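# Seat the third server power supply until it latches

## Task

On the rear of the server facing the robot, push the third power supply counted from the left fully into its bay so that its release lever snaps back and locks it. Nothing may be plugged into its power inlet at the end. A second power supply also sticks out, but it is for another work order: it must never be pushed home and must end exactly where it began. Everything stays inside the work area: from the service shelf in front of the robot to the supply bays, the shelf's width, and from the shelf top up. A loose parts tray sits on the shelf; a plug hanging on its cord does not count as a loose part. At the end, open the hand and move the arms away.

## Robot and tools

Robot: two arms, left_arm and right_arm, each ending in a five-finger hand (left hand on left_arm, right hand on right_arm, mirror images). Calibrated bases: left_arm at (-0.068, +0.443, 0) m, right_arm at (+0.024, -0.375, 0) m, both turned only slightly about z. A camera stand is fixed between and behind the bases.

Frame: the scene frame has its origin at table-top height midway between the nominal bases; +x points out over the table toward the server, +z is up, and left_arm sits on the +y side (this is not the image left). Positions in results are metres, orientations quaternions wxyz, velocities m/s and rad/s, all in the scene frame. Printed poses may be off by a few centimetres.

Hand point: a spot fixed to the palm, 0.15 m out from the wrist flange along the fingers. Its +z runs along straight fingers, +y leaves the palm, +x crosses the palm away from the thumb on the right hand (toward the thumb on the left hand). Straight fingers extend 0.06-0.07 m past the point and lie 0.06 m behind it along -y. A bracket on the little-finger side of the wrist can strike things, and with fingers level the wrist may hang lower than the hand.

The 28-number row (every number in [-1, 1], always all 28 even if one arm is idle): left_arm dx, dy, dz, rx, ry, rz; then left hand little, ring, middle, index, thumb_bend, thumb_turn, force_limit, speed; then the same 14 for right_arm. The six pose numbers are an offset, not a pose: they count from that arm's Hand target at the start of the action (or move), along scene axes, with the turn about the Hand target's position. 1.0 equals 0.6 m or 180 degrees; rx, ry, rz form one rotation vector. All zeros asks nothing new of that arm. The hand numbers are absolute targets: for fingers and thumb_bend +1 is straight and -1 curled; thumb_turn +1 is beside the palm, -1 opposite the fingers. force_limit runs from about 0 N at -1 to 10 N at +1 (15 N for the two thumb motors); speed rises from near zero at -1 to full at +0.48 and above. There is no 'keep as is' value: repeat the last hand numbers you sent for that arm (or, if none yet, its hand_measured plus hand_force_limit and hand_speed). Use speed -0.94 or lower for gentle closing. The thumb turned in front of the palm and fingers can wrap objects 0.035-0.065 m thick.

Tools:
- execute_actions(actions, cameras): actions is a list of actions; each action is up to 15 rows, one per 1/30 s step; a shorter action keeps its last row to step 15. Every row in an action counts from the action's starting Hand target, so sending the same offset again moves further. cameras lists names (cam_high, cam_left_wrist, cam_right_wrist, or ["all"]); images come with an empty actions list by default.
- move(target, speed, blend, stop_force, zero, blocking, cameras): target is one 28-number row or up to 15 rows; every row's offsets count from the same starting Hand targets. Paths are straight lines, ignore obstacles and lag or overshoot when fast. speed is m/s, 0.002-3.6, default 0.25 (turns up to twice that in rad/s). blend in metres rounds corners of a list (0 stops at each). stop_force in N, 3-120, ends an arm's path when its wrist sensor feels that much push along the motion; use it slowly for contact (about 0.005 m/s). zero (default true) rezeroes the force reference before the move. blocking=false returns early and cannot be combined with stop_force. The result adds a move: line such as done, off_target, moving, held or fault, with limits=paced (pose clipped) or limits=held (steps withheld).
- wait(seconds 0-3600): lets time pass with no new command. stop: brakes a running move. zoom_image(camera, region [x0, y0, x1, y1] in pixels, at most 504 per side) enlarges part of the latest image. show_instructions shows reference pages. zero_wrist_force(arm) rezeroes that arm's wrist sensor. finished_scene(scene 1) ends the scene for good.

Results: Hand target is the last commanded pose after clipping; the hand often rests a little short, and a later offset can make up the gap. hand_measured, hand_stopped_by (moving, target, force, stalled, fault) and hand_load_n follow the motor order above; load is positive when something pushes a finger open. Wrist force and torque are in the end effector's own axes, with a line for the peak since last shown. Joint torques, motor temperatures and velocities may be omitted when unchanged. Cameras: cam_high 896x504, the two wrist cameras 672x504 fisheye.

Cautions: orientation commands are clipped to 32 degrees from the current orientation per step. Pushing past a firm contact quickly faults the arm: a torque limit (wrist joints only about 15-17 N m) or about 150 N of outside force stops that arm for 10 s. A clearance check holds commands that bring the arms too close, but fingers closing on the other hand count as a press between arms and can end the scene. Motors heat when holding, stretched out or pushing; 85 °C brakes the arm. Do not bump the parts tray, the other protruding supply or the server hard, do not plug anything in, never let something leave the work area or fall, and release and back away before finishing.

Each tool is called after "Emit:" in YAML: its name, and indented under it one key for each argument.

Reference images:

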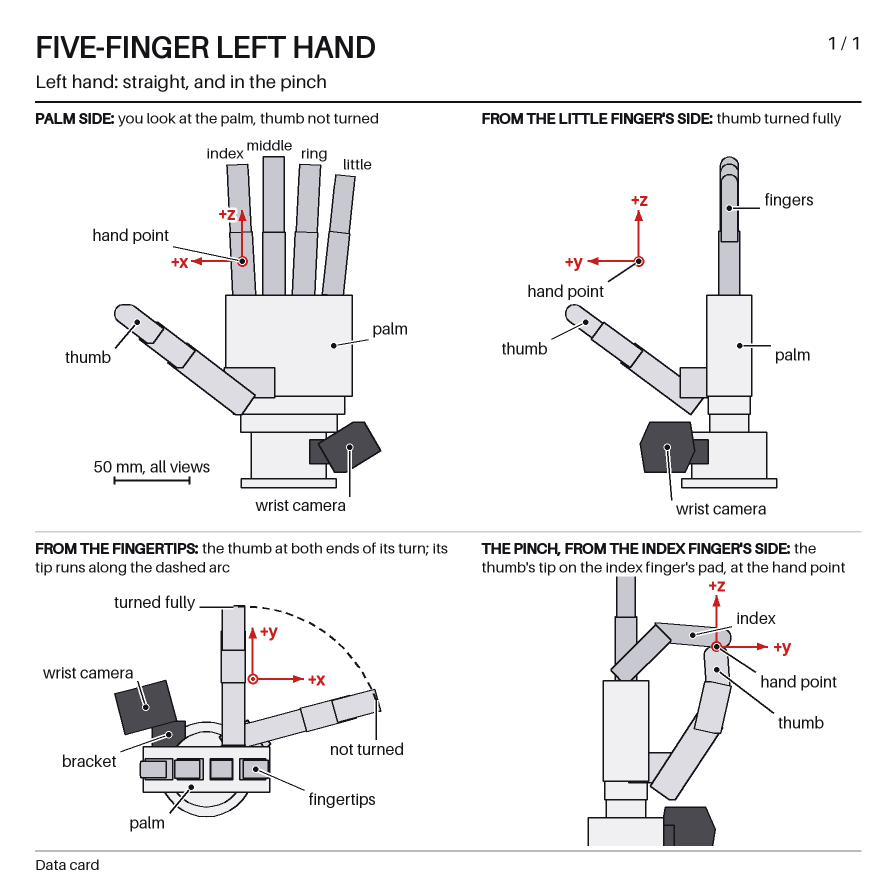

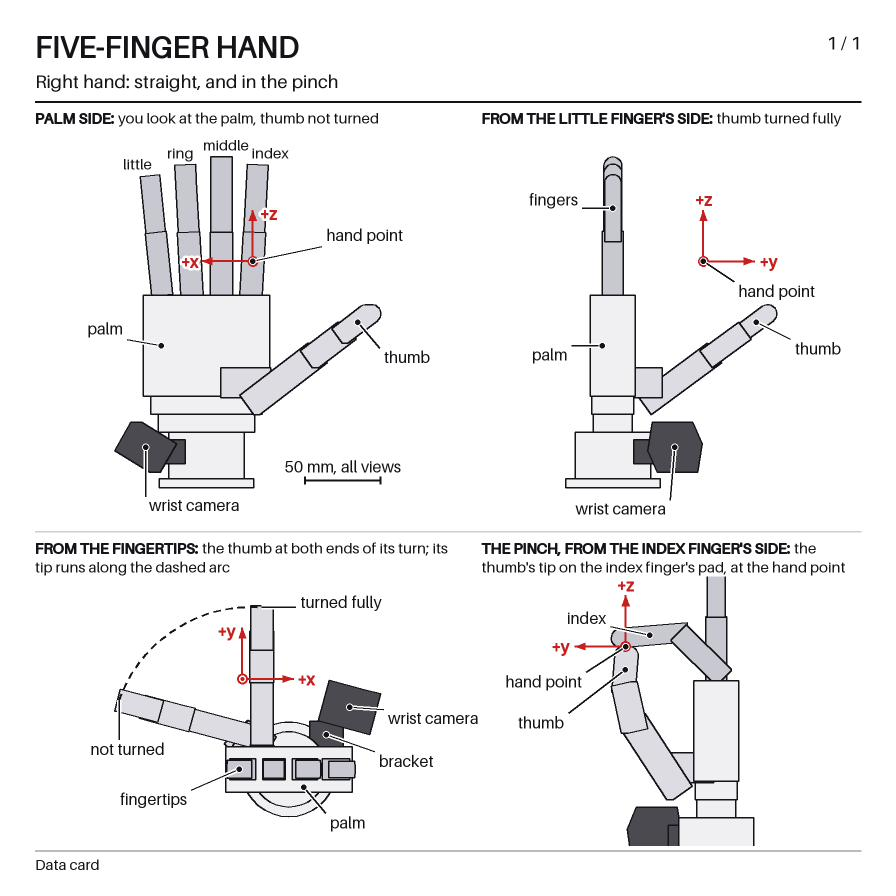

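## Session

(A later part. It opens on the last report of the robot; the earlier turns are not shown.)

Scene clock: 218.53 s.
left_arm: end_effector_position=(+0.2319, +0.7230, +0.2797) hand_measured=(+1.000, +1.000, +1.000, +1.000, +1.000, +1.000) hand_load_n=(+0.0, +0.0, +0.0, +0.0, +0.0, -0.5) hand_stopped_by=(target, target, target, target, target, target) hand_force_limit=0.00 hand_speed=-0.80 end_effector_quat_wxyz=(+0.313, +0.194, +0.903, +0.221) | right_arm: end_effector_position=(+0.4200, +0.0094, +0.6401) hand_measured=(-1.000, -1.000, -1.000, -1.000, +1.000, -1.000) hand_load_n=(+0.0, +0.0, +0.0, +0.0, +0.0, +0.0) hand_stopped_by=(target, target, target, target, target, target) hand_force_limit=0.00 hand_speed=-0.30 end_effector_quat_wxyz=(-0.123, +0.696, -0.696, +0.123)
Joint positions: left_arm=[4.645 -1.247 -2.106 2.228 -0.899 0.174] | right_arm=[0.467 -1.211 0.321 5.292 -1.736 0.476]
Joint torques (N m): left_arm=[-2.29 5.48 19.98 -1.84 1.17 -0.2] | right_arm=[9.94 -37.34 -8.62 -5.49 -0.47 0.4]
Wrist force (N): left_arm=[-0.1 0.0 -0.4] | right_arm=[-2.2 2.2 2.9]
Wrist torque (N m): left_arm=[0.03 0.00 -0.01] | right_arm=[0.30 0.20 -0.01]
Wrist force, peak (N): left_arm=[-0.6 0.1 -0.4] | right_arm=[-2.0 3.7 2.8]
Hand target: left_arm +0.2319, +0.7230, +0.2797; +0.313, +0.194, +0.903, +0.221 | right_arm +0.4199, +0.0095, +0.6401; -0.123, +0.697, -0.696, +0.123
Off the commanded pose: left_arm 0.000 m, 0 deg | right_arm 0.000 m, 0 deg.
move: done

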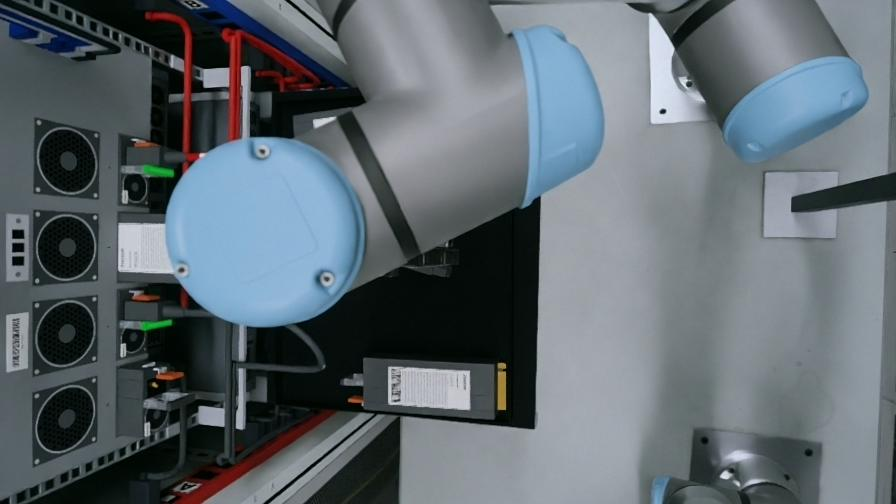

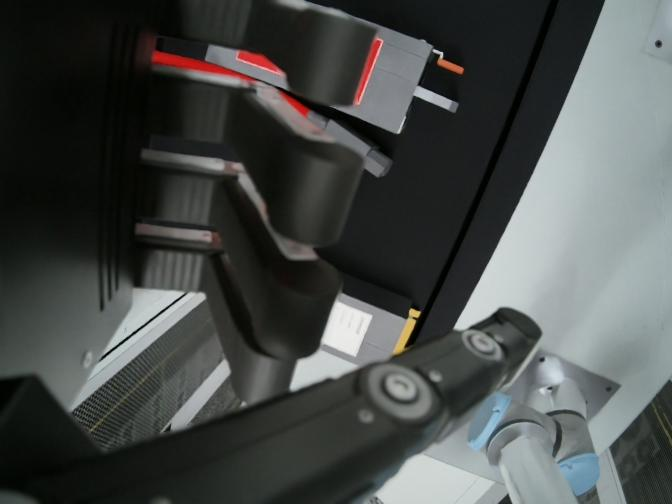

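Emit:
move:
  target: [0.313,-0.288,0.617,-0.304,-0.043,0.126,1,1,1,1,1,-1,0,-0.3,0,0,0,0,0,0,-1,-1,-1,-1,1,-1,0,-0.3]
  speed: 0.3
  cameras: ["cam_high","cam_left_wrist"]

Scene clock: 231.47 s.
left_arm: end_effector_position=(+0.4188, +0.5501, +0.6483) hand_measured=(+1.000, +1.000, +1.000, +1.000, +1.000, -1.000) hand_load_n=(+0.0, +0.0, +0.0, +0.0, +0.0, +0.5) hand_stopped_by=(target, target, target, target, target, target) hand_force_limit=0.00 hand_speed=-0.30 end_effector_quat_wxyz=(+0.460, -0.139, +0.863, -0.158) | right_arm: end_effector_position=(+0.4199, +0.0095, +0.6401) hand_measured=(-1.000, -1.000, -1.000, -1.000, +1.000, -1.000) hand_load_n=(+0.0, +0.0, +0.0, +0.0, +0.0, +0.0) hand_stopped_by=(target, target, target, target, target, target) hand_force_limit=0.00 hand_speed=-0.30 end_effector_quat_wxyz=(-0.123, +0.697, -0.696, +0.123)
Joint positions: left_arm=[3.924 -2.008 -0.035 1.241 -0.822 -1.448] | right_arm=[0.468 -1.211 0.321 5.292 -1.736 0.476]
Joint torques (N m): left_arm=[-8.65 32.34 12.94 0.05 0.93 0.33] | right_arm=[8.54 -36.79 -12.7 -4.77 0.66 0.88]
Wrist force (N): left_arm=[-0.3 0.5 0.3] | right_arm=[-2.5 2.2 2.9]
Wrist torque (N m): left_arm=[-0.08 0.12 0.13] | right_arm=[0.29 0.25 -0.04]
Wrist force, peak (N): left_arm=[-0.5 0.8 1.9] | right_arm=[-2.3 2.2 3.1]
Hand target: left_arm +0.4197, +0.5502, +0.6499; +0.376, -0.159, +0.901, -0.148 | right_arm +0.4199, +0.0095, +0.6401; -0.123, +0.697, -0.696, +0.123
Off the commanded pose: left_arm 0.002 m, 11 deg | right_arm 0.000 m, 0 deg.
elbow stopped short (left arm): the move would have taken joint 3 (elbow) straighter than the controller allows.
move: off_target (left_arm)

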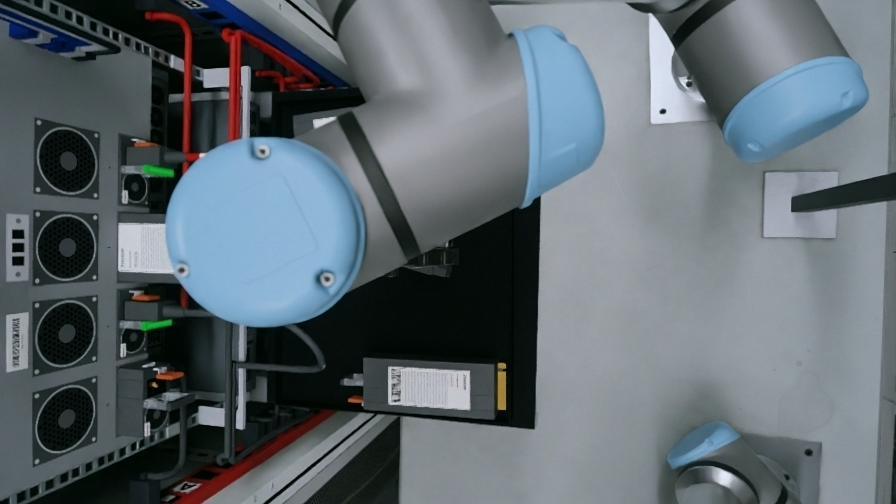

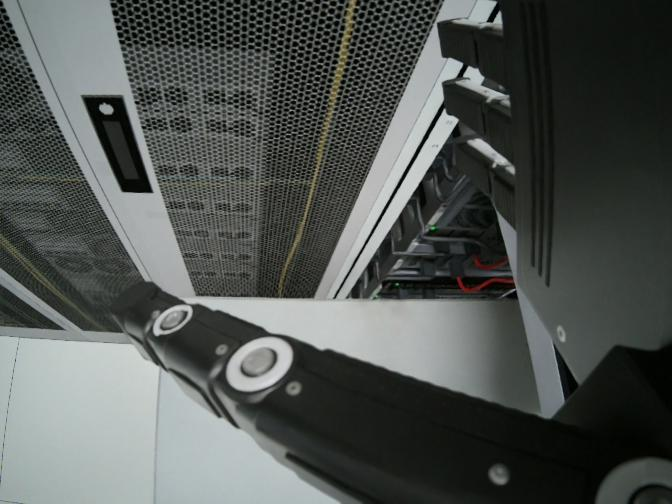

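Emit:
move:
  target: [-0.091,-0.592,0.065,-0.3373,-0.0976,0.0977,1,1,1,1,1,-1,0,-0.3,0,0,0,0,0,0,-1,-1,-1,-1,1,-1,0,-0.3]
  speed: 0.25
  cameras: ["cam_high","cam_left_wrist"]

Scene clock: 241.17 s.
left_arm: end_effector_position=(+0.3650, +0.1950, +0.6889) hand_measured=(+1.000, +1.000, +1.000, +1.000, +1.000, -1.000) hand_load_n=(+0.0, +0.0, +0.0, +0.0, +0.0, +0.0) hand_stopped_by=(target, target, target, target, target, target) hand_force_limit=0.00 hand_speed=-0.30 end_effector_quat_wxyz=(+0.388, -0.432, +0.605, -0.545) | right_arm: end_effector_position=(+0.4199, +0.0095, +0.6401) hand_measured=(-1.000, -1.000, -1.000, -1.000, +1.000, -1.000) hand_load_n=(+0.0, +0.0, +0.0, +0.0, +0.0, +0.0) hand_stopped_by=(target, target, target, target, target, target) hand_force_limit=0.00 hand_speed=-0.30 end_effector_quat_wxyz=(-0.123, +0.696, -0.696, +0.123)
Joint positions: left_arm=[3.135 -1.485 -0.831 2.206 -1.272 -3.109] | right_arm=[0.468 -1.211 0.321 5.292 -1.736 0.476]
Joint torques (N m): left_arm=[-9.02 -0.16 25.1 0.6 -1.39 -1.7] | right_arm=[5.06 -31.45 -22.22 -3.15 0.68 0.15]
Wrist force (N): left_arm=[-0.6 -0.3 0.6] | right_arm=[-2.1 1.9 2.8]
Wrist torque (N m): left_arm=[-0.31 0.10 0.18] | right_arm=[0.24 0.19 -0.02]
Wrist force, peak (N): left_arm=[-0.8 1.8 0.4] | right_arm=[-2.1 2.3 3.2]
Hand target: left_arm +0.3651, +0.1950, +0.6889; +0.388, -0.432, +0.605, -0.545 | right_arm +0.4199, +0.0095, +0.6401; -0.123, +0.697, -0.696, +0.123
Off the commanded pose: left_arm 0.000 m, 0 deg | right_arm 0.000 m, 0 deg.
move: done

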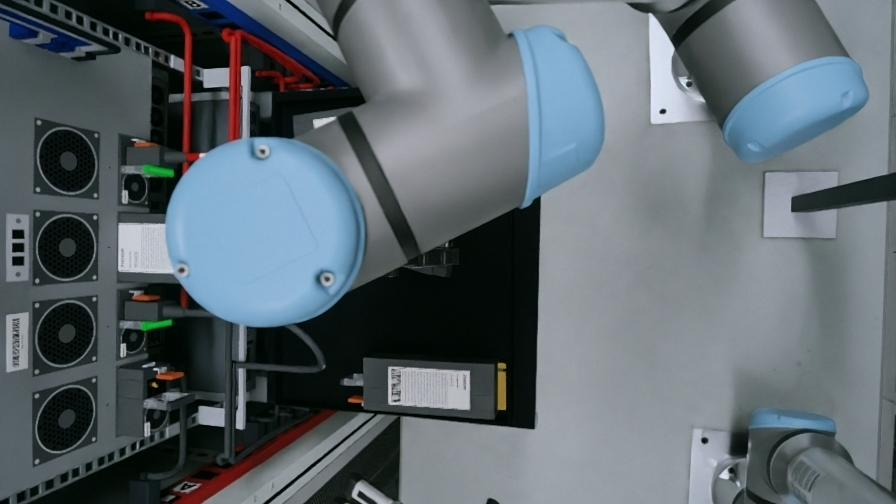

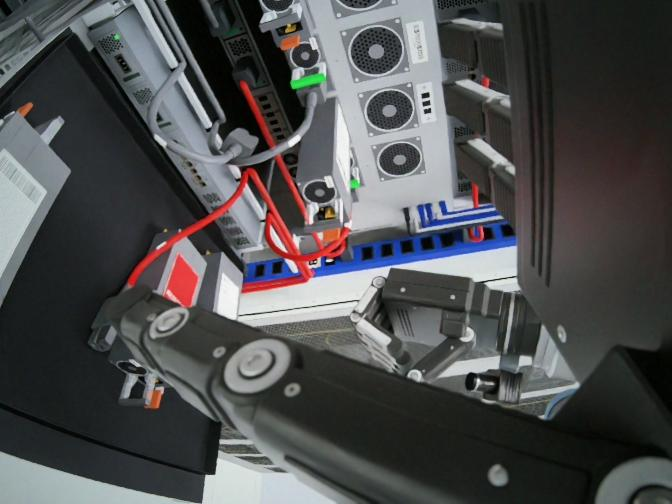

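Emit:
zoom_image:
  camera: "cam_left_wrist"
  region: [140, 30, 420, 270]

Emit:
zoom_image:
  camera: "cam_left_wrist"
  region: [280, 120, 500, 420]

Scaled by 1.800 from the camera's image (finer frame: 960x720).

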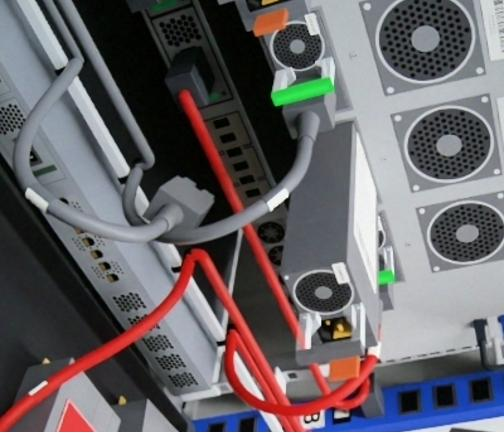

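Scaled by 1.680 from the camera's image (finer frame: 960x720).

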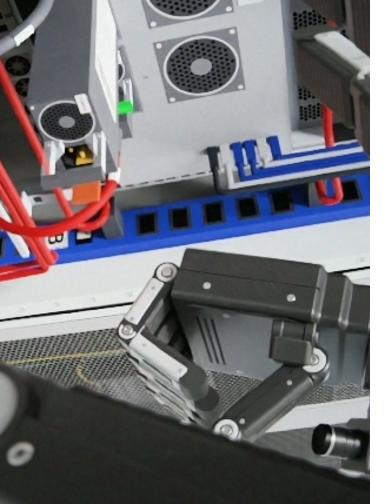

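Emit:
move:
  target: [0,0,0,0,0,0,1,1,1,1,1,-1,0,-0.3,0.045,0,-0.1033,0,0,0,-1,-1,-1,-1,1,-1,0,-0.3]
  speed: 0.1
  cameras: ["cam_left_wrist"]

Emit:
zoom_image:
  camera: "cam_left_wrist"
  region: [240, 120, 460, 340]

Scene clock: 246.30 s.
left_arm: end_effector_position=(+0.3651, +0.1950, +0.6889) hand_measured=(+1.000, +1.000, +1.000, +1.000, +1.000, -1.000) hand_load_n=(+0.0, +0.0, +0.0, +0.0, +0.0, +0.0) hand_stopped_by=(target, target, target, target, target, target) hand_force_limit=0.00 hand_speed=-0.30 end_effector_quat_wxyz=(+0.388, -0.432, +0.605, -0.545) | right_arm: end_effector_position=(+0.4469, +0.0094, +0.5783) hand_measured=(-1.000, -1.000, -1.000, -1.000, +1.000, -1.000) hand_load_n=(+0.0, +0.5, +0.0, +0.0, +0.0, +0.0) hand_stopped_by=(target, target, target, target, target, target) hand_force_limit=0.00 hand_speed=-0.30 end_effector_quat_wxyz=(-0.123, +0.696, -0.696, +0.123)
Joint positions: left_arm=[3.135 -1.485 -0.831 2.206 -1.273 -3.11] | right_arm=[0.442 -1.341 0.726 5.014 -1.728 0.451]
Joint torques (N m): left_arm=[-0.97 -1.88 25.42 2.29 0.91 -0.69] | right_arm=[11.27 -18.05 -14.12 -0.84 -0.63 1.37]
Wrist force (N): left_arm=[-0.5 -0.1 0.6] | right_arm=[-2.3 1.9 2.9]
Wrist torque (N m): left_arm=[-0.28 0.08 0.18] | right_arm=[0.25 0.23 0.08]
Wrist force, peak (N): left_arm=[-0.8 0.0 0.8] | right_arm=[-2.3 2.3 3.0]
Hand target: left_arm +0.3651, +0.1950, +0.6889; +0.388, -0.432, +0.605, -0.545 | right_arm +0.4469, +0.0095, +0.5782; -0.123, +0.697, -0.696, +0.123
Off the commanded pose: left_arm 0.000 m, 0 deg | right_arm 0.000 m, 0 deg.
move: done

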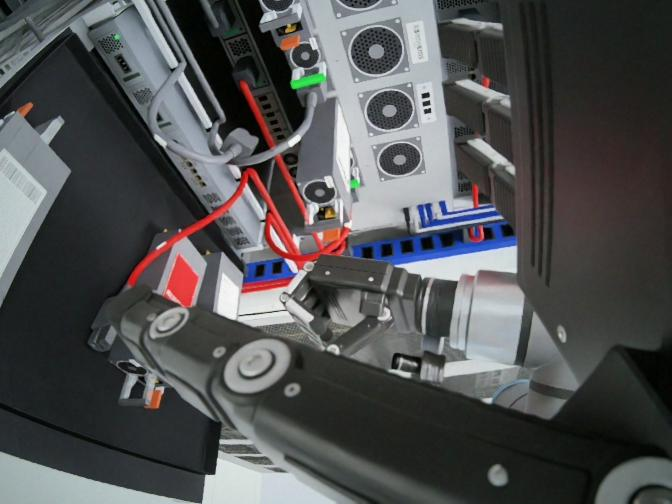

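Scaled by 2.291 from the camera's image (finer frame: 960x720).

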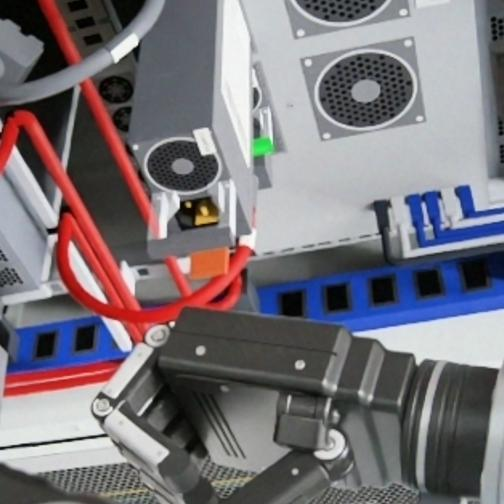

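Emit:
move:
  target: [0,0,0,0,0,0,1,1,1,1,1,-1,0,-0.3,0.0333,0,0.0067,0,0,0,-1,-1,-1,-1,1,-1,0,-0.3]
  speed: 0.05
  stop_force: 8

Emit:
move:
  target: [0,0,0,0,0,0,1,1,1,1,1,-1,0,-0.3,0.0667,0,0,0,0,0,-1,-1,-1,-1,1,-1,0,-0.3]
  speed: 0.015
  stop_force: 6
  cameras: ["cam_left_wrist","cam_high"]

Emit:
zoom_image:
  camera: "cam_left_wrist"
  region: [240, 120, 460, 340]

Scene clock: 253.27 s.
left_arm: end_effector_position=(+0.3651, +0.1950, +0.6889) hand_measured=(+1.000, +1.000, +1.000, +1.000, +1.000, -1.000) hand_load_n=(+0.0, +0.0, +0.0, +0.0, +0.0, +0.0) hand_stopped_by=(target, target, target, target, target, target) hand_force_limit=0.00 hand_speed=-0.30 end_effector_quat_wxyz=(+0.388, -0.432, +0.605, -0.545) | right_arm: end_effector_position=(+0.4669, +0.0095, +0.5822) hand_measured=(-1.000, -1.000, -1.000, -1.000, +1.000, -1.000) hand_load_n=(+0.0, -0.5, +0.0, +0.0, +0.0, +0.0) hand_stopped_by=(target, target, target, target, target, target) hand_force_limit=0.00 hand_speed=-0.30 end_effector_quat_wxyz=(-0.123, +0.697, -0.696, +0.123)
Joint positions: left_arm=[3.135 -1.485 -0.831 2.206 -1.273 -3.11] | right_arm=[0.425 -1.286 0.64 5.042 -1.723 0.435]
Joint torques (N m): left_arm=[5.82 -0.51 21.99 -1.21 2.22 1.67] | right_arm=[9.57 -39.75 -9.88 -5 -0.98 1.4]
Wrist force (N): left_arm=[-0.5 0.0 0.7] | right_arm=[-2.4 2.0 2.7]
Wrist torque (N m): left_arm=[-0.28 0.08 0.18] | right_arm=[0.28 0.26 0.08]
Wrist force, peak (N): left_arm=[-0.7 -0.2 0.8] | right_arm=[-2.5 2.2 2.9]
Hand target: left_arm +0.3651, +0.1950, +0.6889; +0.388, -0.432, +0.605, -0.545 | right_arm +0.4669, +0.0095, +0.5822; -0.123, +0.697, -0.696, +0.123
Off the commanded pose: left_arm 0.000 m, 0 deg | right_arm 0.000 m, 0 deg.
move: done

Scene clock: 256.37 s.
left_arm: end_effector_position=(+0.3651, +0.1950, +0.6889) hand_measured=(+1.000, +1.000, +1.000, +1.000, +1.000, -1.000) hand_load_n=(+0.0, +0.0, +0.0, +0.0, +0.0, +0.0) hand_stopped_by=(target, target, target, target, target, target) hand_force_limit=0.00 hand_speed=-0.30 end_effector_quat_wxyz=(+0.388, -0.432, +0.605, -0.545) | right_arm: end_effector_position=(+0.4967, +0.0095, +0.5821) hand_measured=(-1.000, -1.000, -1.000, -1.000, +1.000, -1.000) hand_load_n=(+0.0, +0.0, +0.0, +0.0, +0.0, +0.0) hand_stopped_by=(target, target, target, target, target, target) hand_force_limit=0.00 hand_speed=-0.30 end_effector_quat_wxyz=(-0.123, +0.697, -0.696, +0.123)
Joint positions: left_arm=[3.135 -1.485 -0.831 2.206 -1.273 -3.11] | right_arm=[0.401 -1.207 0.527 5.072 -1.716 0.412]
Joint torques (N m): left_arm=[6.24 -0.82 20.7 -1.04 2.21 1.63] | right_arm=[9.53 -41.58 -25.86 -5.49 -1.03 1.25]
Wrist force (N): left_arm=[-0.3 0.0 0.6] | right_arm=[-2.1 1.4 2.6]
Wrist torque (N m): left_arm=[-0.27 0.06 0.19] | right_arm=[0.16 0.20 0.08]
Wrist force, peak (N): left_arm=[-0.8 0.2 0.7] | right_arm=[0.7 10.9 -1.2]
Hand target: left_arm +0.3651, +0.1950, +0.6889; +0.388, -0.432, +0.605, -0.545 | right_arm +0.4967, +0.0095, +0.5822; -0.123, +0.696, -0.696, +0.123 (not the last commanded pose)
Off the commanded pose: left_arm 0.000 m, 0 deg | right_arm 0.010 m, 0 deg.
move: contact (right_arm)
Images, in order (width x height): cam_high 896x504, cam_left_wrist 672x504.

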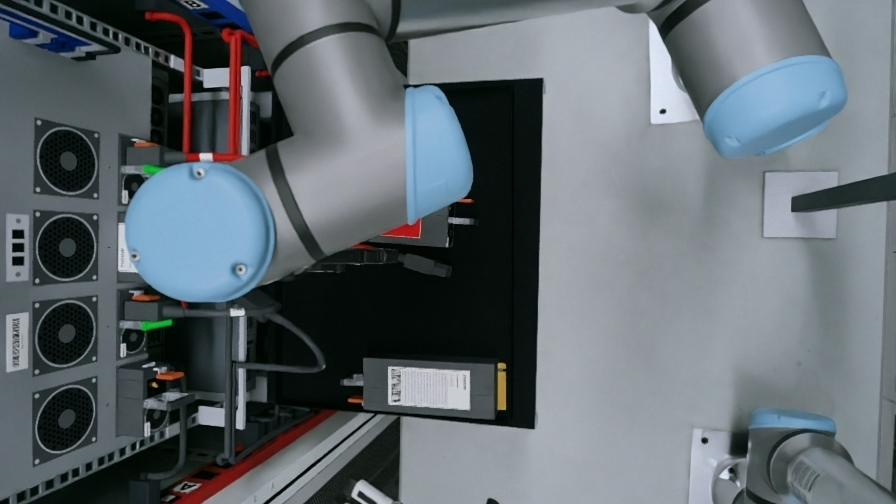

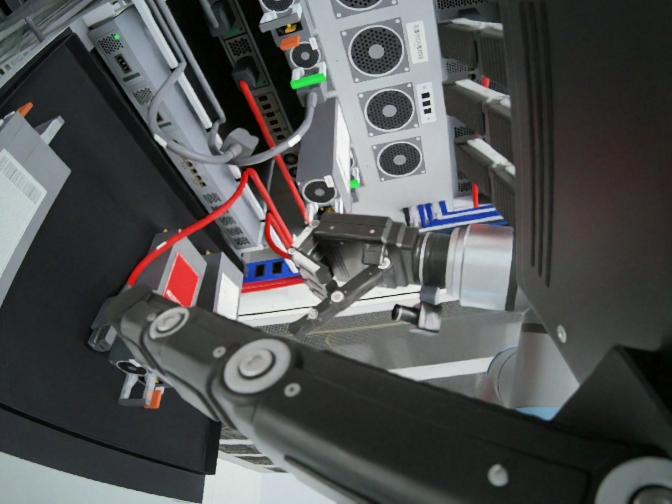

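Scaled by 2.291 from the camera's image (finer frame: 960x720).

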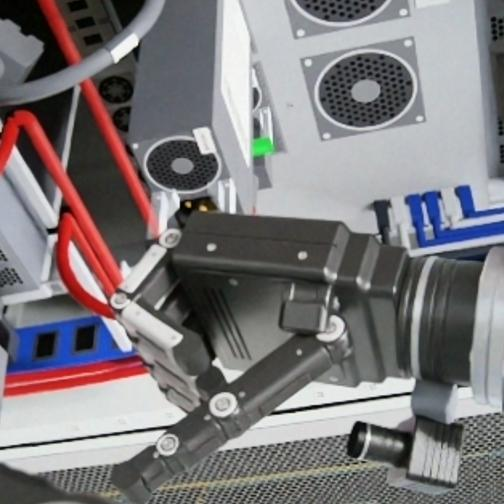

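Emit:
move:
  target: [0,0,0,0,0,0,1,1,1,1,1,-1,0,-0.3,0.1167,0,0,0,0,0,-1,-1,-1,-1,1,-1,0,-0.3]
  speed: 0.015
  stop_force: 25
  cameras: ["cam_left_wrist"]

Emit:
zoom_image:
  camera: "cam_left_wrist"
  region: [240, 70, 460, 290]

Scene clock: 260.70 s.
left_arm: end_effector_position=(+0.3651, +0.1950, +0.6889) hand_measured=(+1.000, +1.000, +1.000, +1.000, +1.000, -1.000) hand_load_n=(+0.0, +0.0, +0.0, +0.0, +0.0, +0.0) hand_stopped_by=(target, target, target, target, target, target) hand_force_limit=0.00 hand_speed=-0.30 end_effector_quat_wxyz=(+0.388, -0.432, +0.605, -0.545) | right_arm: end_effector_position=(+0.4988, +0.0096, +0.5824) hand_measured=(-1.000, -1.000, -1.000, -1.000, +1.000, -1.000) hand_load_n=(+0.0, +0.0, +0.0, +0.0, +0.0, +0.0) hand_stopped_by=(target, target, target, target, target, target) hand_force_limit=0.00 hand_speed=-0.30 end_effector_quat_wxyz=(-0.124, +0.697, -0.696, +0.123)
Joint positions: left_arm=[3.135 -1.485 -0.831 2.206 -1.273 -3.11] | right_arm=[0.399 -1.201 0.517 5.075 -1.715 0.41]
Joint torques (N m): left_arm=[5.19 -0.2 18.79 -1.18 2.2 1.68] | right_arm=[3.58 -20.32 -15.32 -8.13 -2.91 1.33]
Wrist force (N): left_arm=[-0.4 0.1 0.5] | right_arm=[-0.4 18.7 -10.2]
Wrist torque (N m): left_arm=[-0.25 0.06 0.18] | right_arm=[1.85 0.37 0.49]
Wrist force, peak (N): left_arm=[-0.6 -0.1 0.9] | right_arm=[0.9 35.6 -17.2]
Hand target: left_arm +0.3651, +0.1950, +0.6889; +0.388, -0.432, +0.605, -0.545 | right_arm +0.4988, +0.0096, +0.5824; -0.124, +0.697, -0.696, +0.123 (not the last commanded pose)
Off the commanded pose: left_arm 0.000 m, 0 deg | right_arm 0.068 m, 0 deg.
move: contact (right_arm)

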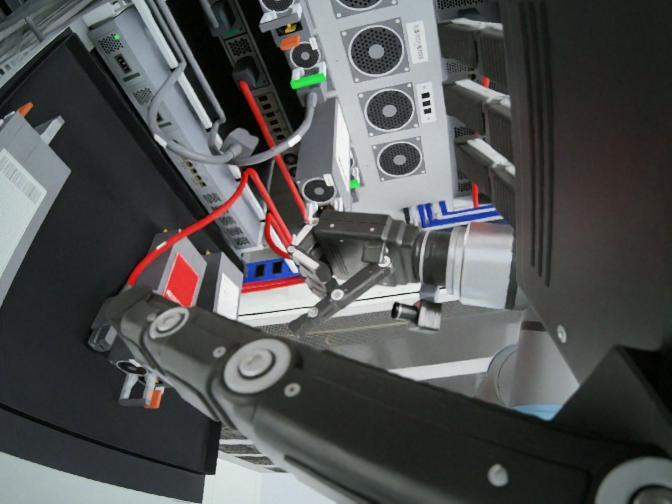

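Scaled by 2.291 from the camera's image (finer frame: 960x720).

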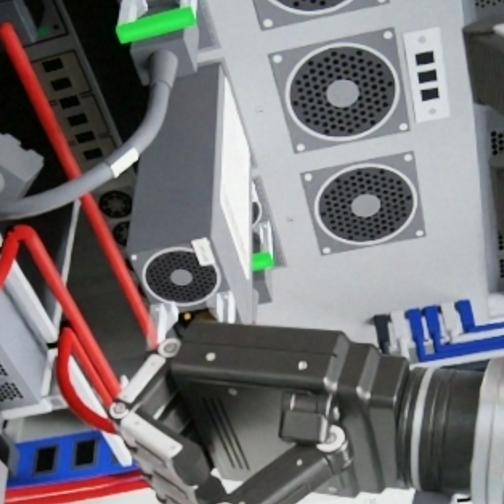

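Emit:
move:
  target: [0,0,0,0,0,0,1,1,1,1,1,-1,0,-0.3,0.05,0,0,0,0,0,-1,-1,-1,-1,1,-1,0,-0.3]
  speed: 0.006
  stop_force: 40
  zero: false
  cameras: ["cam_left_wrist"]

Emit:
zoom_image:
  camera: "cam_left_wrist"
  region: [240, 70, 460, 290]

Scene clock: 264.77 s.
left_arm: end_effector_position=(+0.3651, +0.1950, +0.6889) hand_measured=(+1.000, +1.000, +1.000, +1.000, +1.000, -1.000) hand_load_n=(+0.0, +0.0, -0.5, +0.0, +0.0, +0.0) hand_stopped_by=(target, target, target, target, target, target) hand_force_limit=0.00 hand_speed=-0.30 end_effector_quat_wxyz=(+0.388, -0.432, +0.605, -0.545) | right_arm: end_effector_position=(+0.4994, +0.0098, +0.5825) hand_measured=(-1.000, -1.000, -1.000, -1.000, +1.000, -1.000) hand_load_n=(+0.0, +0.0, +0.0, +0.0, +0.0, +0.0) hand_stopped_by=(target, target, target, target, target, target) hand_force_limit=0.00 hand_speed=-0.30 end_effector_quat_wxyz=(-0.124, +0.697, -0.696, +0.123)
Joint positions: left_arm=[3.135 -1.485 -0.831 2.206 -1.273 -3.11] | right_arm=[0.399 -1.199 0.515 5.075 -1.715 0.41]
Joint torques (N m): left_arm=[5.92 -0.75 18.22 -1.19 2.15 1.52] | right_arm=[1.25 -23.96 -4.4 -10.61 -3.36 1.44]
Wrist force (N): left_arm=[-0.4 -0.1 0.9] | right_arm=[4.2 33.2 -16.1]
Wrist torque (N m): left_arm=[-0.29 0.08 0.18] | right_arm=[3.01 0.27 1.07]
Wrist force, peak (N): left_arm=[-0.6 0.0 1.0] | right_arm=[5.0 41.2 -17.5]
Hand target: left_arm +0.3651, +0.1950, +0.6889; +0.388, -0.432, +0.605, -0.545 | right_arm +0.4994, +0.0098, +0.5825; -0.124, +0.697, -0.696, +0.123 (not the last commanded pose)
Off the commanded pose: left_arm 0.000 m, 0 deg | right_arm 0.029 m, 0 deg.
move: contact (right_arm)

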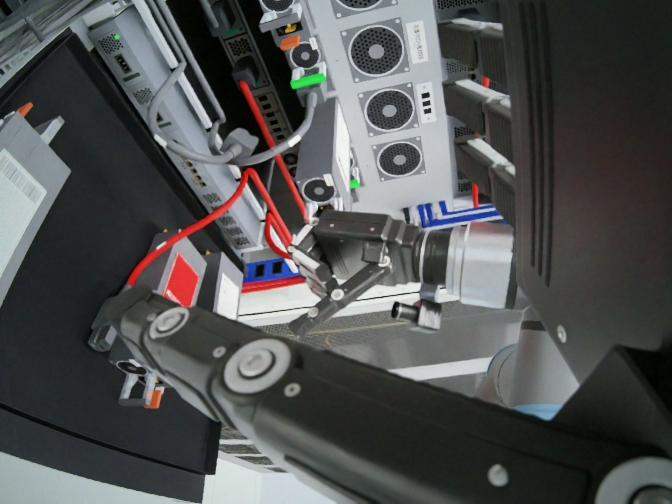

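Scaled by 2.291 from the camera's image (finer frame: 960x720).

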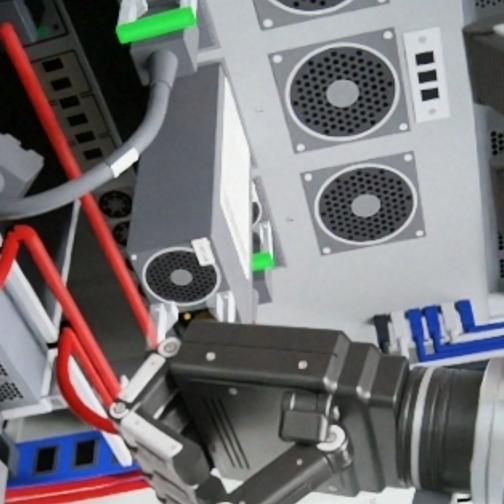

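Emit:
move:
  target: [0,0,0,0,0,0,1,1,1,1,1,-1,0,-0.3,0.06,0,0,0,0,0,-1,-1,-1,-1,1,-1,0,-0.3]
  speed: 0.006
  stop_force: 62
  zero: false
  cameras: ["cam_left_wrist"]

Emit:
zoom_image:
  camera: "cam_left_wrist"
  region: [240, 70, 460, 290]

Scene clock: 272.47 s.
left_arm: end_effector_position=(+0.3651, +0.1950, +0.6889) hand_measured=(+1.000, +1.000, +1.000, +1.000, +1.000, -1.000) hand_load_n=(+0.0, +0.0, +0.0, +0.0, +0.0, +0.0) hand_stopped_by=(target, target, target, target, target, target) hand_force_limit=0.00 hand_speed=-0.30 end_effector_quat_wxyz=(+0.388, -0.432, +0.605, -0.545) | right_arm: end_effector_position=(+0.5178, +0.0097, +0.5825) hand_measured=(-1.000, -1.000, -1.000, -1.000, +1.000, -1.000) hand_load_n=(+0.0, +0.0, +0.0, +0.0, -0.5, +0.0) hand_stopped_by=(target, target, target, target, target, target) hand_force_limit=0.00 hand_speed=-0.30 end_effector_quat_wxyz=(-0.124, +0.697, -0.696, +0.123)
Joint positions: left_arm=[3.135 -1.485 -0.831 2.206 -1.273 -3.11] | right_arm=[0.386 -1.14 0.423 5.106 -1.71 0.397]
Joint torques (N m): left_arm=[5.83 0.23 15.46 -1.11 2.2 1.61] | right_arm=[0.67 -11.38 1.18 -15.02 -1.83 1.81]
Wrist force (N): left_arm=[-0.5 -0.1 0.6] | right_arm=[16.0 52.1 -28.1]
Wrist torque (N m): left_arm=[-0.27 0.08 0.18] | right_arm=[4.48 0.15 2.29]
Wrist force, peak (N): left_arm=[-0.5 -0.2 0.9] | right_arm=[17.0 60.3 -29.3]
Hand target: left_arm +0.3651, +0.1950, +0.6889; +0.388, -0.432, +0.605, -0.545 | right_arm +0.5178, +0.0097, +0.5825; -0.124, +0.697, -0.696, +0.123 (not the last commanded pose)
Off the commanded pose: left_arm 0.000 m, 0 deg | right_arm 0.018 m, 0 deg.
move: contact (right_arm)

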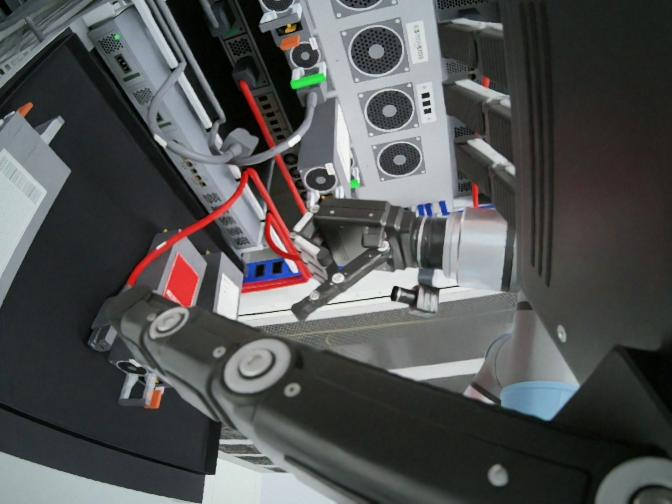

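Scaled by 2.291 from the camera's image (finer frame: 960x720).

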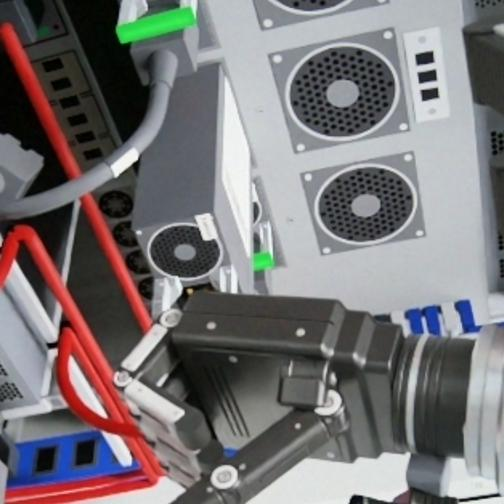

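Emit:
move:
  target: [0,0,0,0,0,0,1,1,1,1,1,-1,0,-0.3,-0.013,0,0,0,0,0,-1,-1,-1,-1,1,-1,0,-0.3]
  speed: 0.05
  cameras: ["cam_left_wrist"]

Emit:
zoom_image:
  camera: "cam_left_wrist"
  region: [260, 120, 400, 260]

Scene clock: 277.23 s.
left_arm: end_effector_position=(+0.3651, +0.1950, +0.6889) hand_measured=(+1.000, +1.000, +1.000, +1.000, +1.000, -1.000) hand_load_n=(+0.0, +0.0, +0.0, +0.0, +0.0, +0.0) hand_stopped_by=(target, target, target, target, target, target) hand_force_limit=0.00 hand_speed=-0.30 end_effector_quat_wxyz=(+0.388, -0.432, +0.605, -0.545) | right_arm: end_effector_position=(+0.5100, +0.0099, +0.5826) hand_measured=(-1.000, -1.000, -1.000, -1.000, +1.000, -1.000) hand_load_n=(+0.0, +0.0, +0.0, +0.0, +0.0, +0.0) hand_stopped_by=(target, target, target, target, target, target) hand_force_limit=0.00 hand_speed=-0.30 end_effector_quat_wxyz=(-0.124, +0.697, -0.696, +0.123)
Joint positions: left_arm=[3.135 -1.485 -0.831 2.206 -1.273 -3.11] | right_arm=[0.391 -1.166 0.465 5.091 -1.712 0.402]
Joint torques (N m): left_arm=[4.86 -0.2 12.23 -1.22 2.14 1.63] | right_arm=[-10.94 -23.56 -28.79 -0.46 0.37 -1.66]
Wrist force (N): left_arm=[-0.8 -0.2 0.6] | right_arm=[-2.5 1.0 2.6]
Wrist torque (N m): left_arm=[-0.29 0.13 0.16] | right_arm=[0.08 0.30 -0.07]
Wrist force, peak (N): left_arm=[-0.7 0.0 0.8] | right_arm=[16.1 52.7 -27.9]
Hand target: left_arm +0.3651, +0.1950, +0.6889; +0.388, -0.432, +0.605, -0.545 | right_arm +0.5100, +0.0097, +0.5825; -0.124, +0.697, -0.696, +0.123
Off the commanded pose: left_arm 0.000 m, 0 deg | right_arm 0.000 m, 0 deg.
move: done

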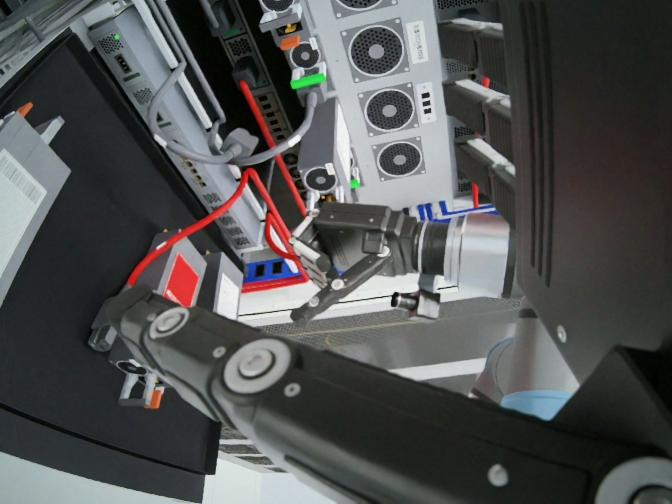

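Scaled by 3.600 from the camera's image (finer frame: 960x720).

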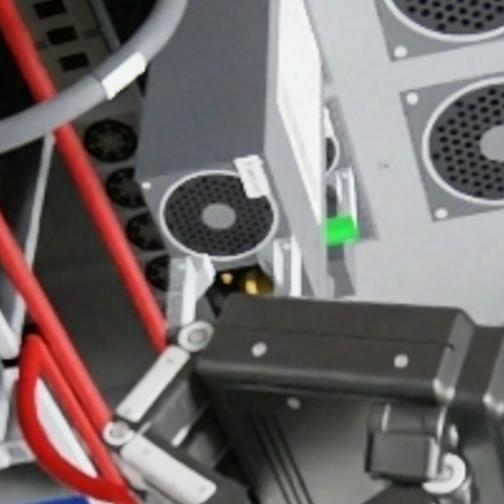

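Emit:
move:
  target: [0,0,0,0,0,0,1,1,1,1,1,-1,0,-0.3,0.15,0,0.005,0,0,0,-1,-1,-1,-1,1,-1,0,-0.3]
  speed: 0.01
  stop_force: 65
  cameras: ["cam_left_wrist"]

Emit:
zoom_image:
  camera: "cam_left_wrist"
  region: [260, 120, 400, 260]

Scene clock: 290.57 s.
left_arm: end_effector_position=(+0.3651, +0.1950, +0.6889) hand_measured=(+1.000, +1.000, +1.000, +1.000, +1.000, -1.000) hand_load_n=(+0.0, +0.0, +0.0, +0.0, +0.0, +0.0) hand_stopped_by=(target, target, target, target, target, target) hand_force_limit=0.00 hand_speed=-0.30 end_effector_quat_wxyz=(+0.388, -0.432, +0.605, -0.545) | right_arm: end_effector_position=(+0.5992, +0.0092, +0.5844) hand_measured=(-1.000, -1.000, -1.000, -1.000, +1.000, -1.000) hand_load_n=(+0.0, +0.0, +0.0, +0.0, +0.0, +0.0) hand_stopped_by=(target, target, target, target, target, target) hand_force_limit=0.00 hand_speed=-0.30 end_effector_quat_wxyz=(-0.171, +0.687, -0.693, +0.134)
Joint positions: left_arm=[3.135 -1.485 -0.831 2.206 -1.273 -3.11] | right_arm=[0.325 -0.899 0.035 5.149 -1.672 0.347]
Joint torques (N m): left_arm=[5.62 2.16 11.4 -1.33 2.14 1.85] | right_arm=[6.23 -46.37 -23.53 -0.74 -1.57 0.83]
Wrist force (N): left_arm=[-0.4 -0.1 0.4] | right_arm=[-3.4 5.7 2.4]
Wrist torque (N m): left_arm=[-0.27 0.06 0.19] | right_arm=[0.31 0.37 0.05]
Wrist force, peak (N): left_arm=[-0.6 0.0 1.0] | right_arm=[11.0 42.3 -17.2]
Hand target: left_arm +0.3651, +0.1950, +0.6889; +0.388, -0.432, +0.605, -0.545 | right_arm +0.6000, +0.0097, +0.5855; -0.124, +0.697, -0.696, +0.123
Off the commanded pose: left_arm 0.000 m, 0 deg | right_arm 0.001 m, 6 deg.
elbow stopped short (right arm): the move would have taken joint 3 (elbow) straighter than the controller allows.
move: off_target (right_arm)

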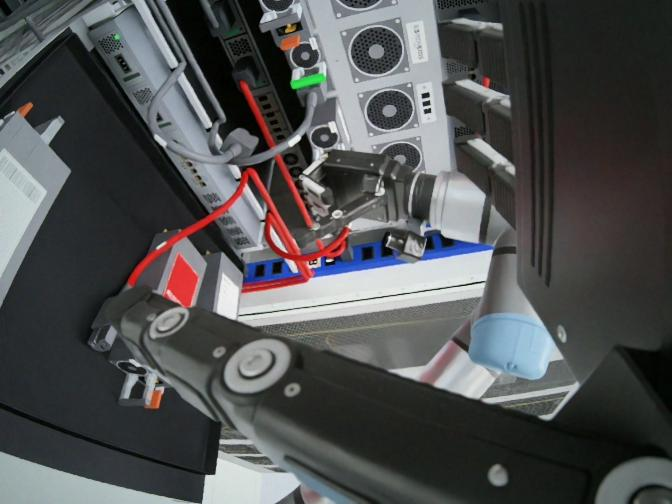

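Scaled by 3.600 from the camera's image (finer frame: 960x720).

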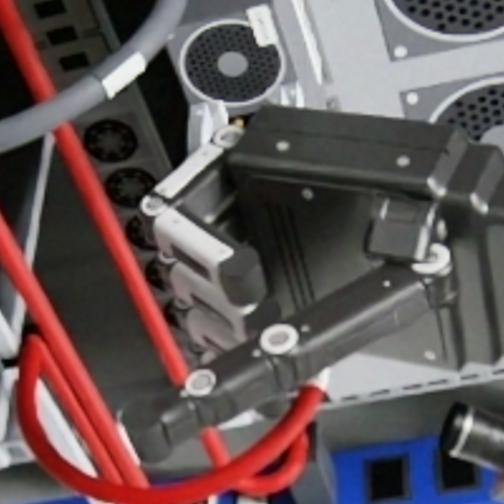

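Emit:
zoom_image:
  camera: "cam_left_wrist"
  region: [220, 0, 460, 240]

Scaled by 2.100 from the camera's image (finer frame: 960x720).

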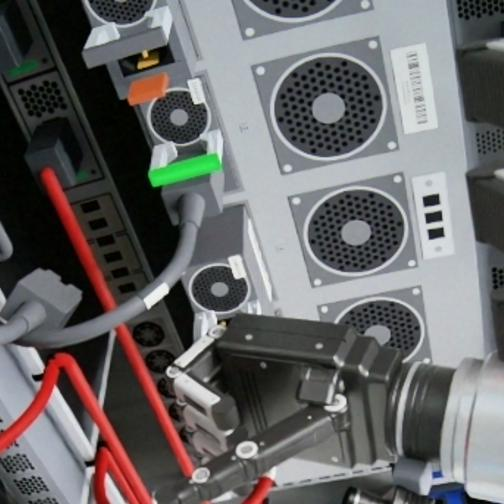

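Emit:
move:
  target:
    - [0,0,0,0,0,0,1,1,1,1,1,-1,0,-0.3,-0.0667,0,0,0,-0.05,0,-1,-1,-1,-1,1,-1,0,-0.3]
    - [0,0,0,0,0,0,1,1,1,1,1,-1,0,-0.3,-0.0045,0,-0.0305,0,-0.111,0,-1,-1,-1,-1,1,-1,0,-0.3]
  speed: 0.1
  blend: 0.01
  cameras: ["cam_left_wrist","cam_high"]

Emit:
zoom_image:
  camera: "cam_left_wrist"
  region: [260, 60, 400, 200]

Scene clock: 310.43 s.
left_arm: end_effector_position=(+0.3651, +0.1950, +0.6889) hand_measured=(+1.000, +1.000, +1.000, +1.000, +1.000, -1.000) hand_load_n=(+0.0, +0.0, +0.0, +0.0, +0.0, +0.0) hand_stopped_by=(target, target, target, target, target, target) hand_force_limit=0.00 hand_speed=-0.30 end_effector_quat_wxyz=(+0.388, -0.432, +0.605, -0.545) | right_arm: end_effector_position=(+0.5972, +0.0098, +0.5673) hand_measured=(-1.000, -1.000, -1.000, -1.000, +1.000, -1.000) hand_load_n=(+0.0, +0.0, +0.0, +0.0, +0.0, +0.0) hand_stopped_by=(target, target, target, target, target, target) hand_force_limit=0.00 hand_speed=-0.30 end_effector_quat_wxyz=(-0.243, +0.665, -0.664, +0.242)
Joint positions: left_arm=[3.135 -1.485 -0.831 2.206 -1.273 -3.11] | right_arm=[0.39 -1.26 0.814 4.504 -1.838 0.332]
Joint torques (N m): left_arm=[5.51 1.73 10.8 -1.13 2.21 1.59] | right_arm=[3.63 -22.62 -24.98 -1.62 0.56 1.5]
Wrist force (N): left_arm=[-0.3 -0.2 0.6] | right_arm=[-2.8 1.4 2.9]
Wrist torque (N m): left_arm=[-0.29 0.05 0.19] | right_arm=[0.11 0.34 0.03]
Wrist force, peak (N): left_arm=[-0.8 -0.1 0.7] | right_arm=[-3.4 6.1 2.6]
Hand target: left_arm +0.3651, +0.1950, +0.6889; +0.388, -0.432, +0.605, -0.545 | right_arm +0.5973, +0.0097, +0.5672; -0.243, +0.665, -0.664, +0.242
Off the commanded pose: left_arm 0.000 m, 0 deg | right_arm 0.000 m, 0 deg.
move: done
Images, in order (width x height): cam_high 896x504, cam_left_wrist 672x504.

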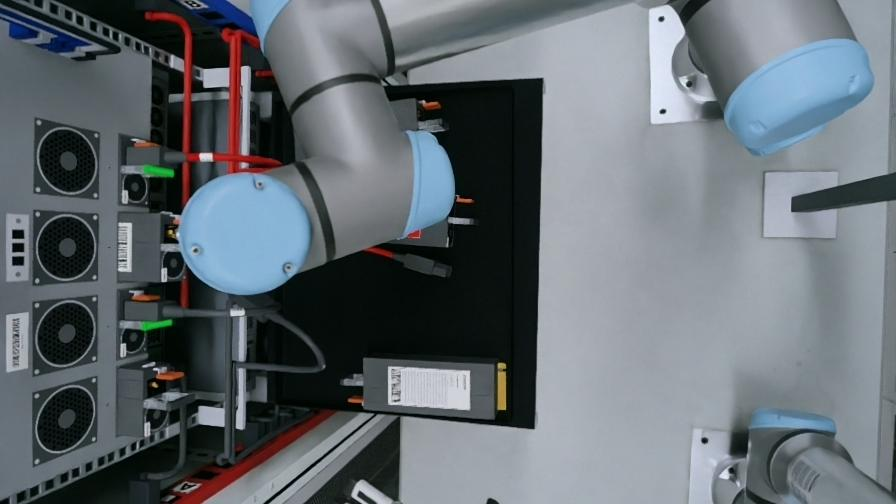

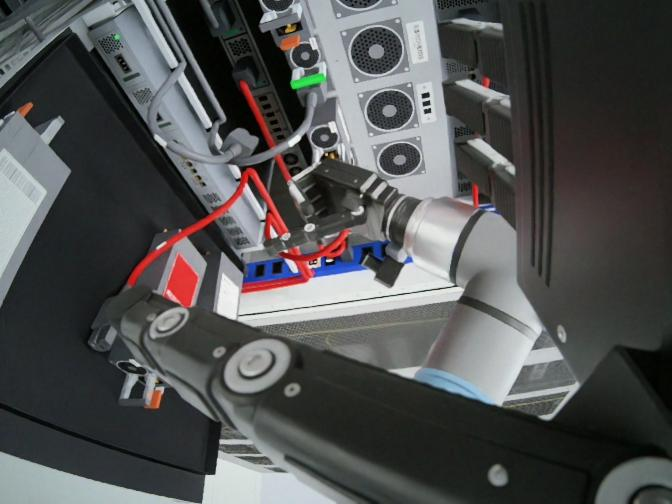

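Scaled by 3.600 from the camera's image (finer frame: 960x720).

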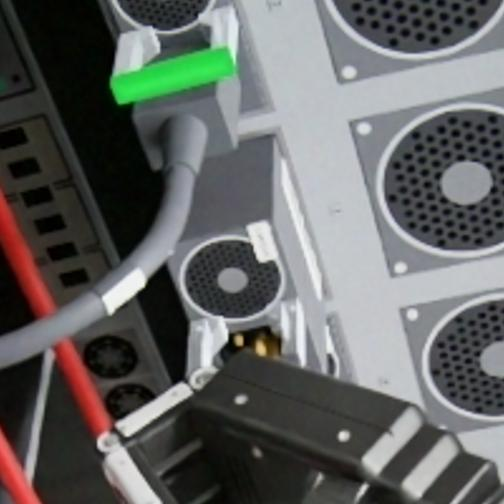

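Emit:
move:
  target: [0,0,0,0,0,0,1,1,1,1,1,-1,0,-0.3,0.0883,0,0.0083,0,0,0,-1,-1,-1,-1,1,-1,0,-0.3]
  speed: 0.008
  stop_force: 65
  cameras: ["cam_left_wrist"]

Emit:
zoom_image:
  camera: "cam_left_wrist"
  region: [260, 60, 400, 200]

Scene clock: 322.53 s.
left_arm: end_effector_position=(+0.3651, +0.1950, +0.6889) hand_measured=(+1.000, +1.000, +1.000, +1.000, +1.000, -1.000) hand_load_n=(+0.0, +0.0, +0.0, +0.0, +0.0, +0.0) hand_stopped_by=(target, target, target, target, target, target) hand_force_limit=0.00 hand_speed=-0.30 end_effector_quat_wxyz=(+0.388, -0.432, +0.605, -0.545) | right_arm: end_effector_position=(+0.6503, +0.0097, +0.5722) hand_measured=(-1.000, -1.000, -1.000, -1.000, +1.000, -1.000) hand_load_n=(+0.0, +0.0, +0.0, +0.0, +0.0, +0.0) hand_stopped_by=(target, target, target, target, target, target) hand_force_limit=0.00 hand_speed=-0.30 end_effector_quat_wxyz=(-0.243, +0.665, -0.664, +0.242)
Joint positions: left_arm=[3.135 -1.485 -0.831 2.206 -1.273 -3.11] | right_arm=[0.354 -1.108 0.58 4.579 -1.816 0.303]
Joint torques (N m): left_arm=[5.93 2.57 10.28 -1.12 2.03 1.49] | right_arm=[2.59 -46.05 -12.28 -5.37 -1.19 1]
Wrist force (N): left_arm=[-0.6 0.0 0.6] | right_arm=[-3.1 3.3 2.1]
Wrist torque (N m): left_arm=[-0.27 0.09 0.18] | right_arm=[0.29 0.36 0.06]
Wrist force, peak (N): left_arm=[-0.6 0.0 0.9] | right_arm=[-1.4 7.4 1.4]
Hand target: left_arm +0.3651, +0.1950, +0.6889; +0.388, -0.432, +0.605, -0.545 | right_arm +0.6502, +0.0097, +0.5722; -0.243, +0.665, -0.664, +0.242
Off the commanded pose: left_arm 0.000 m, 0 deg | right_arm 0.000 m, 0 deg.
move: done

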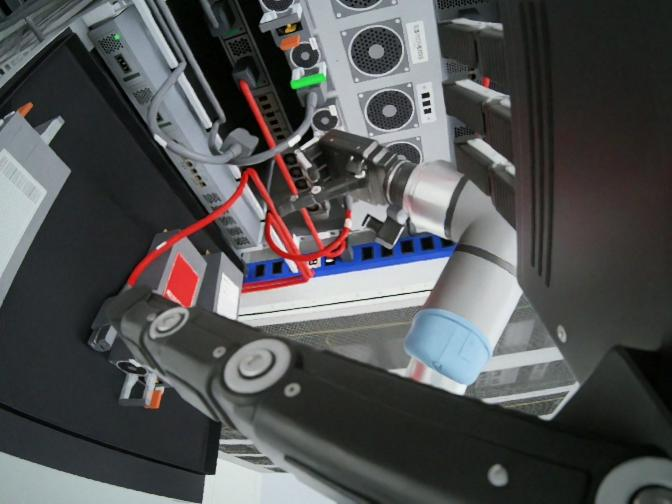

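Scaled by 3.600 from the camera's image (finer frame: 960x720).

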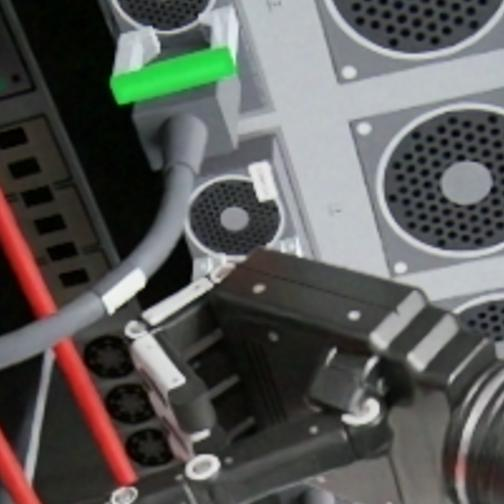

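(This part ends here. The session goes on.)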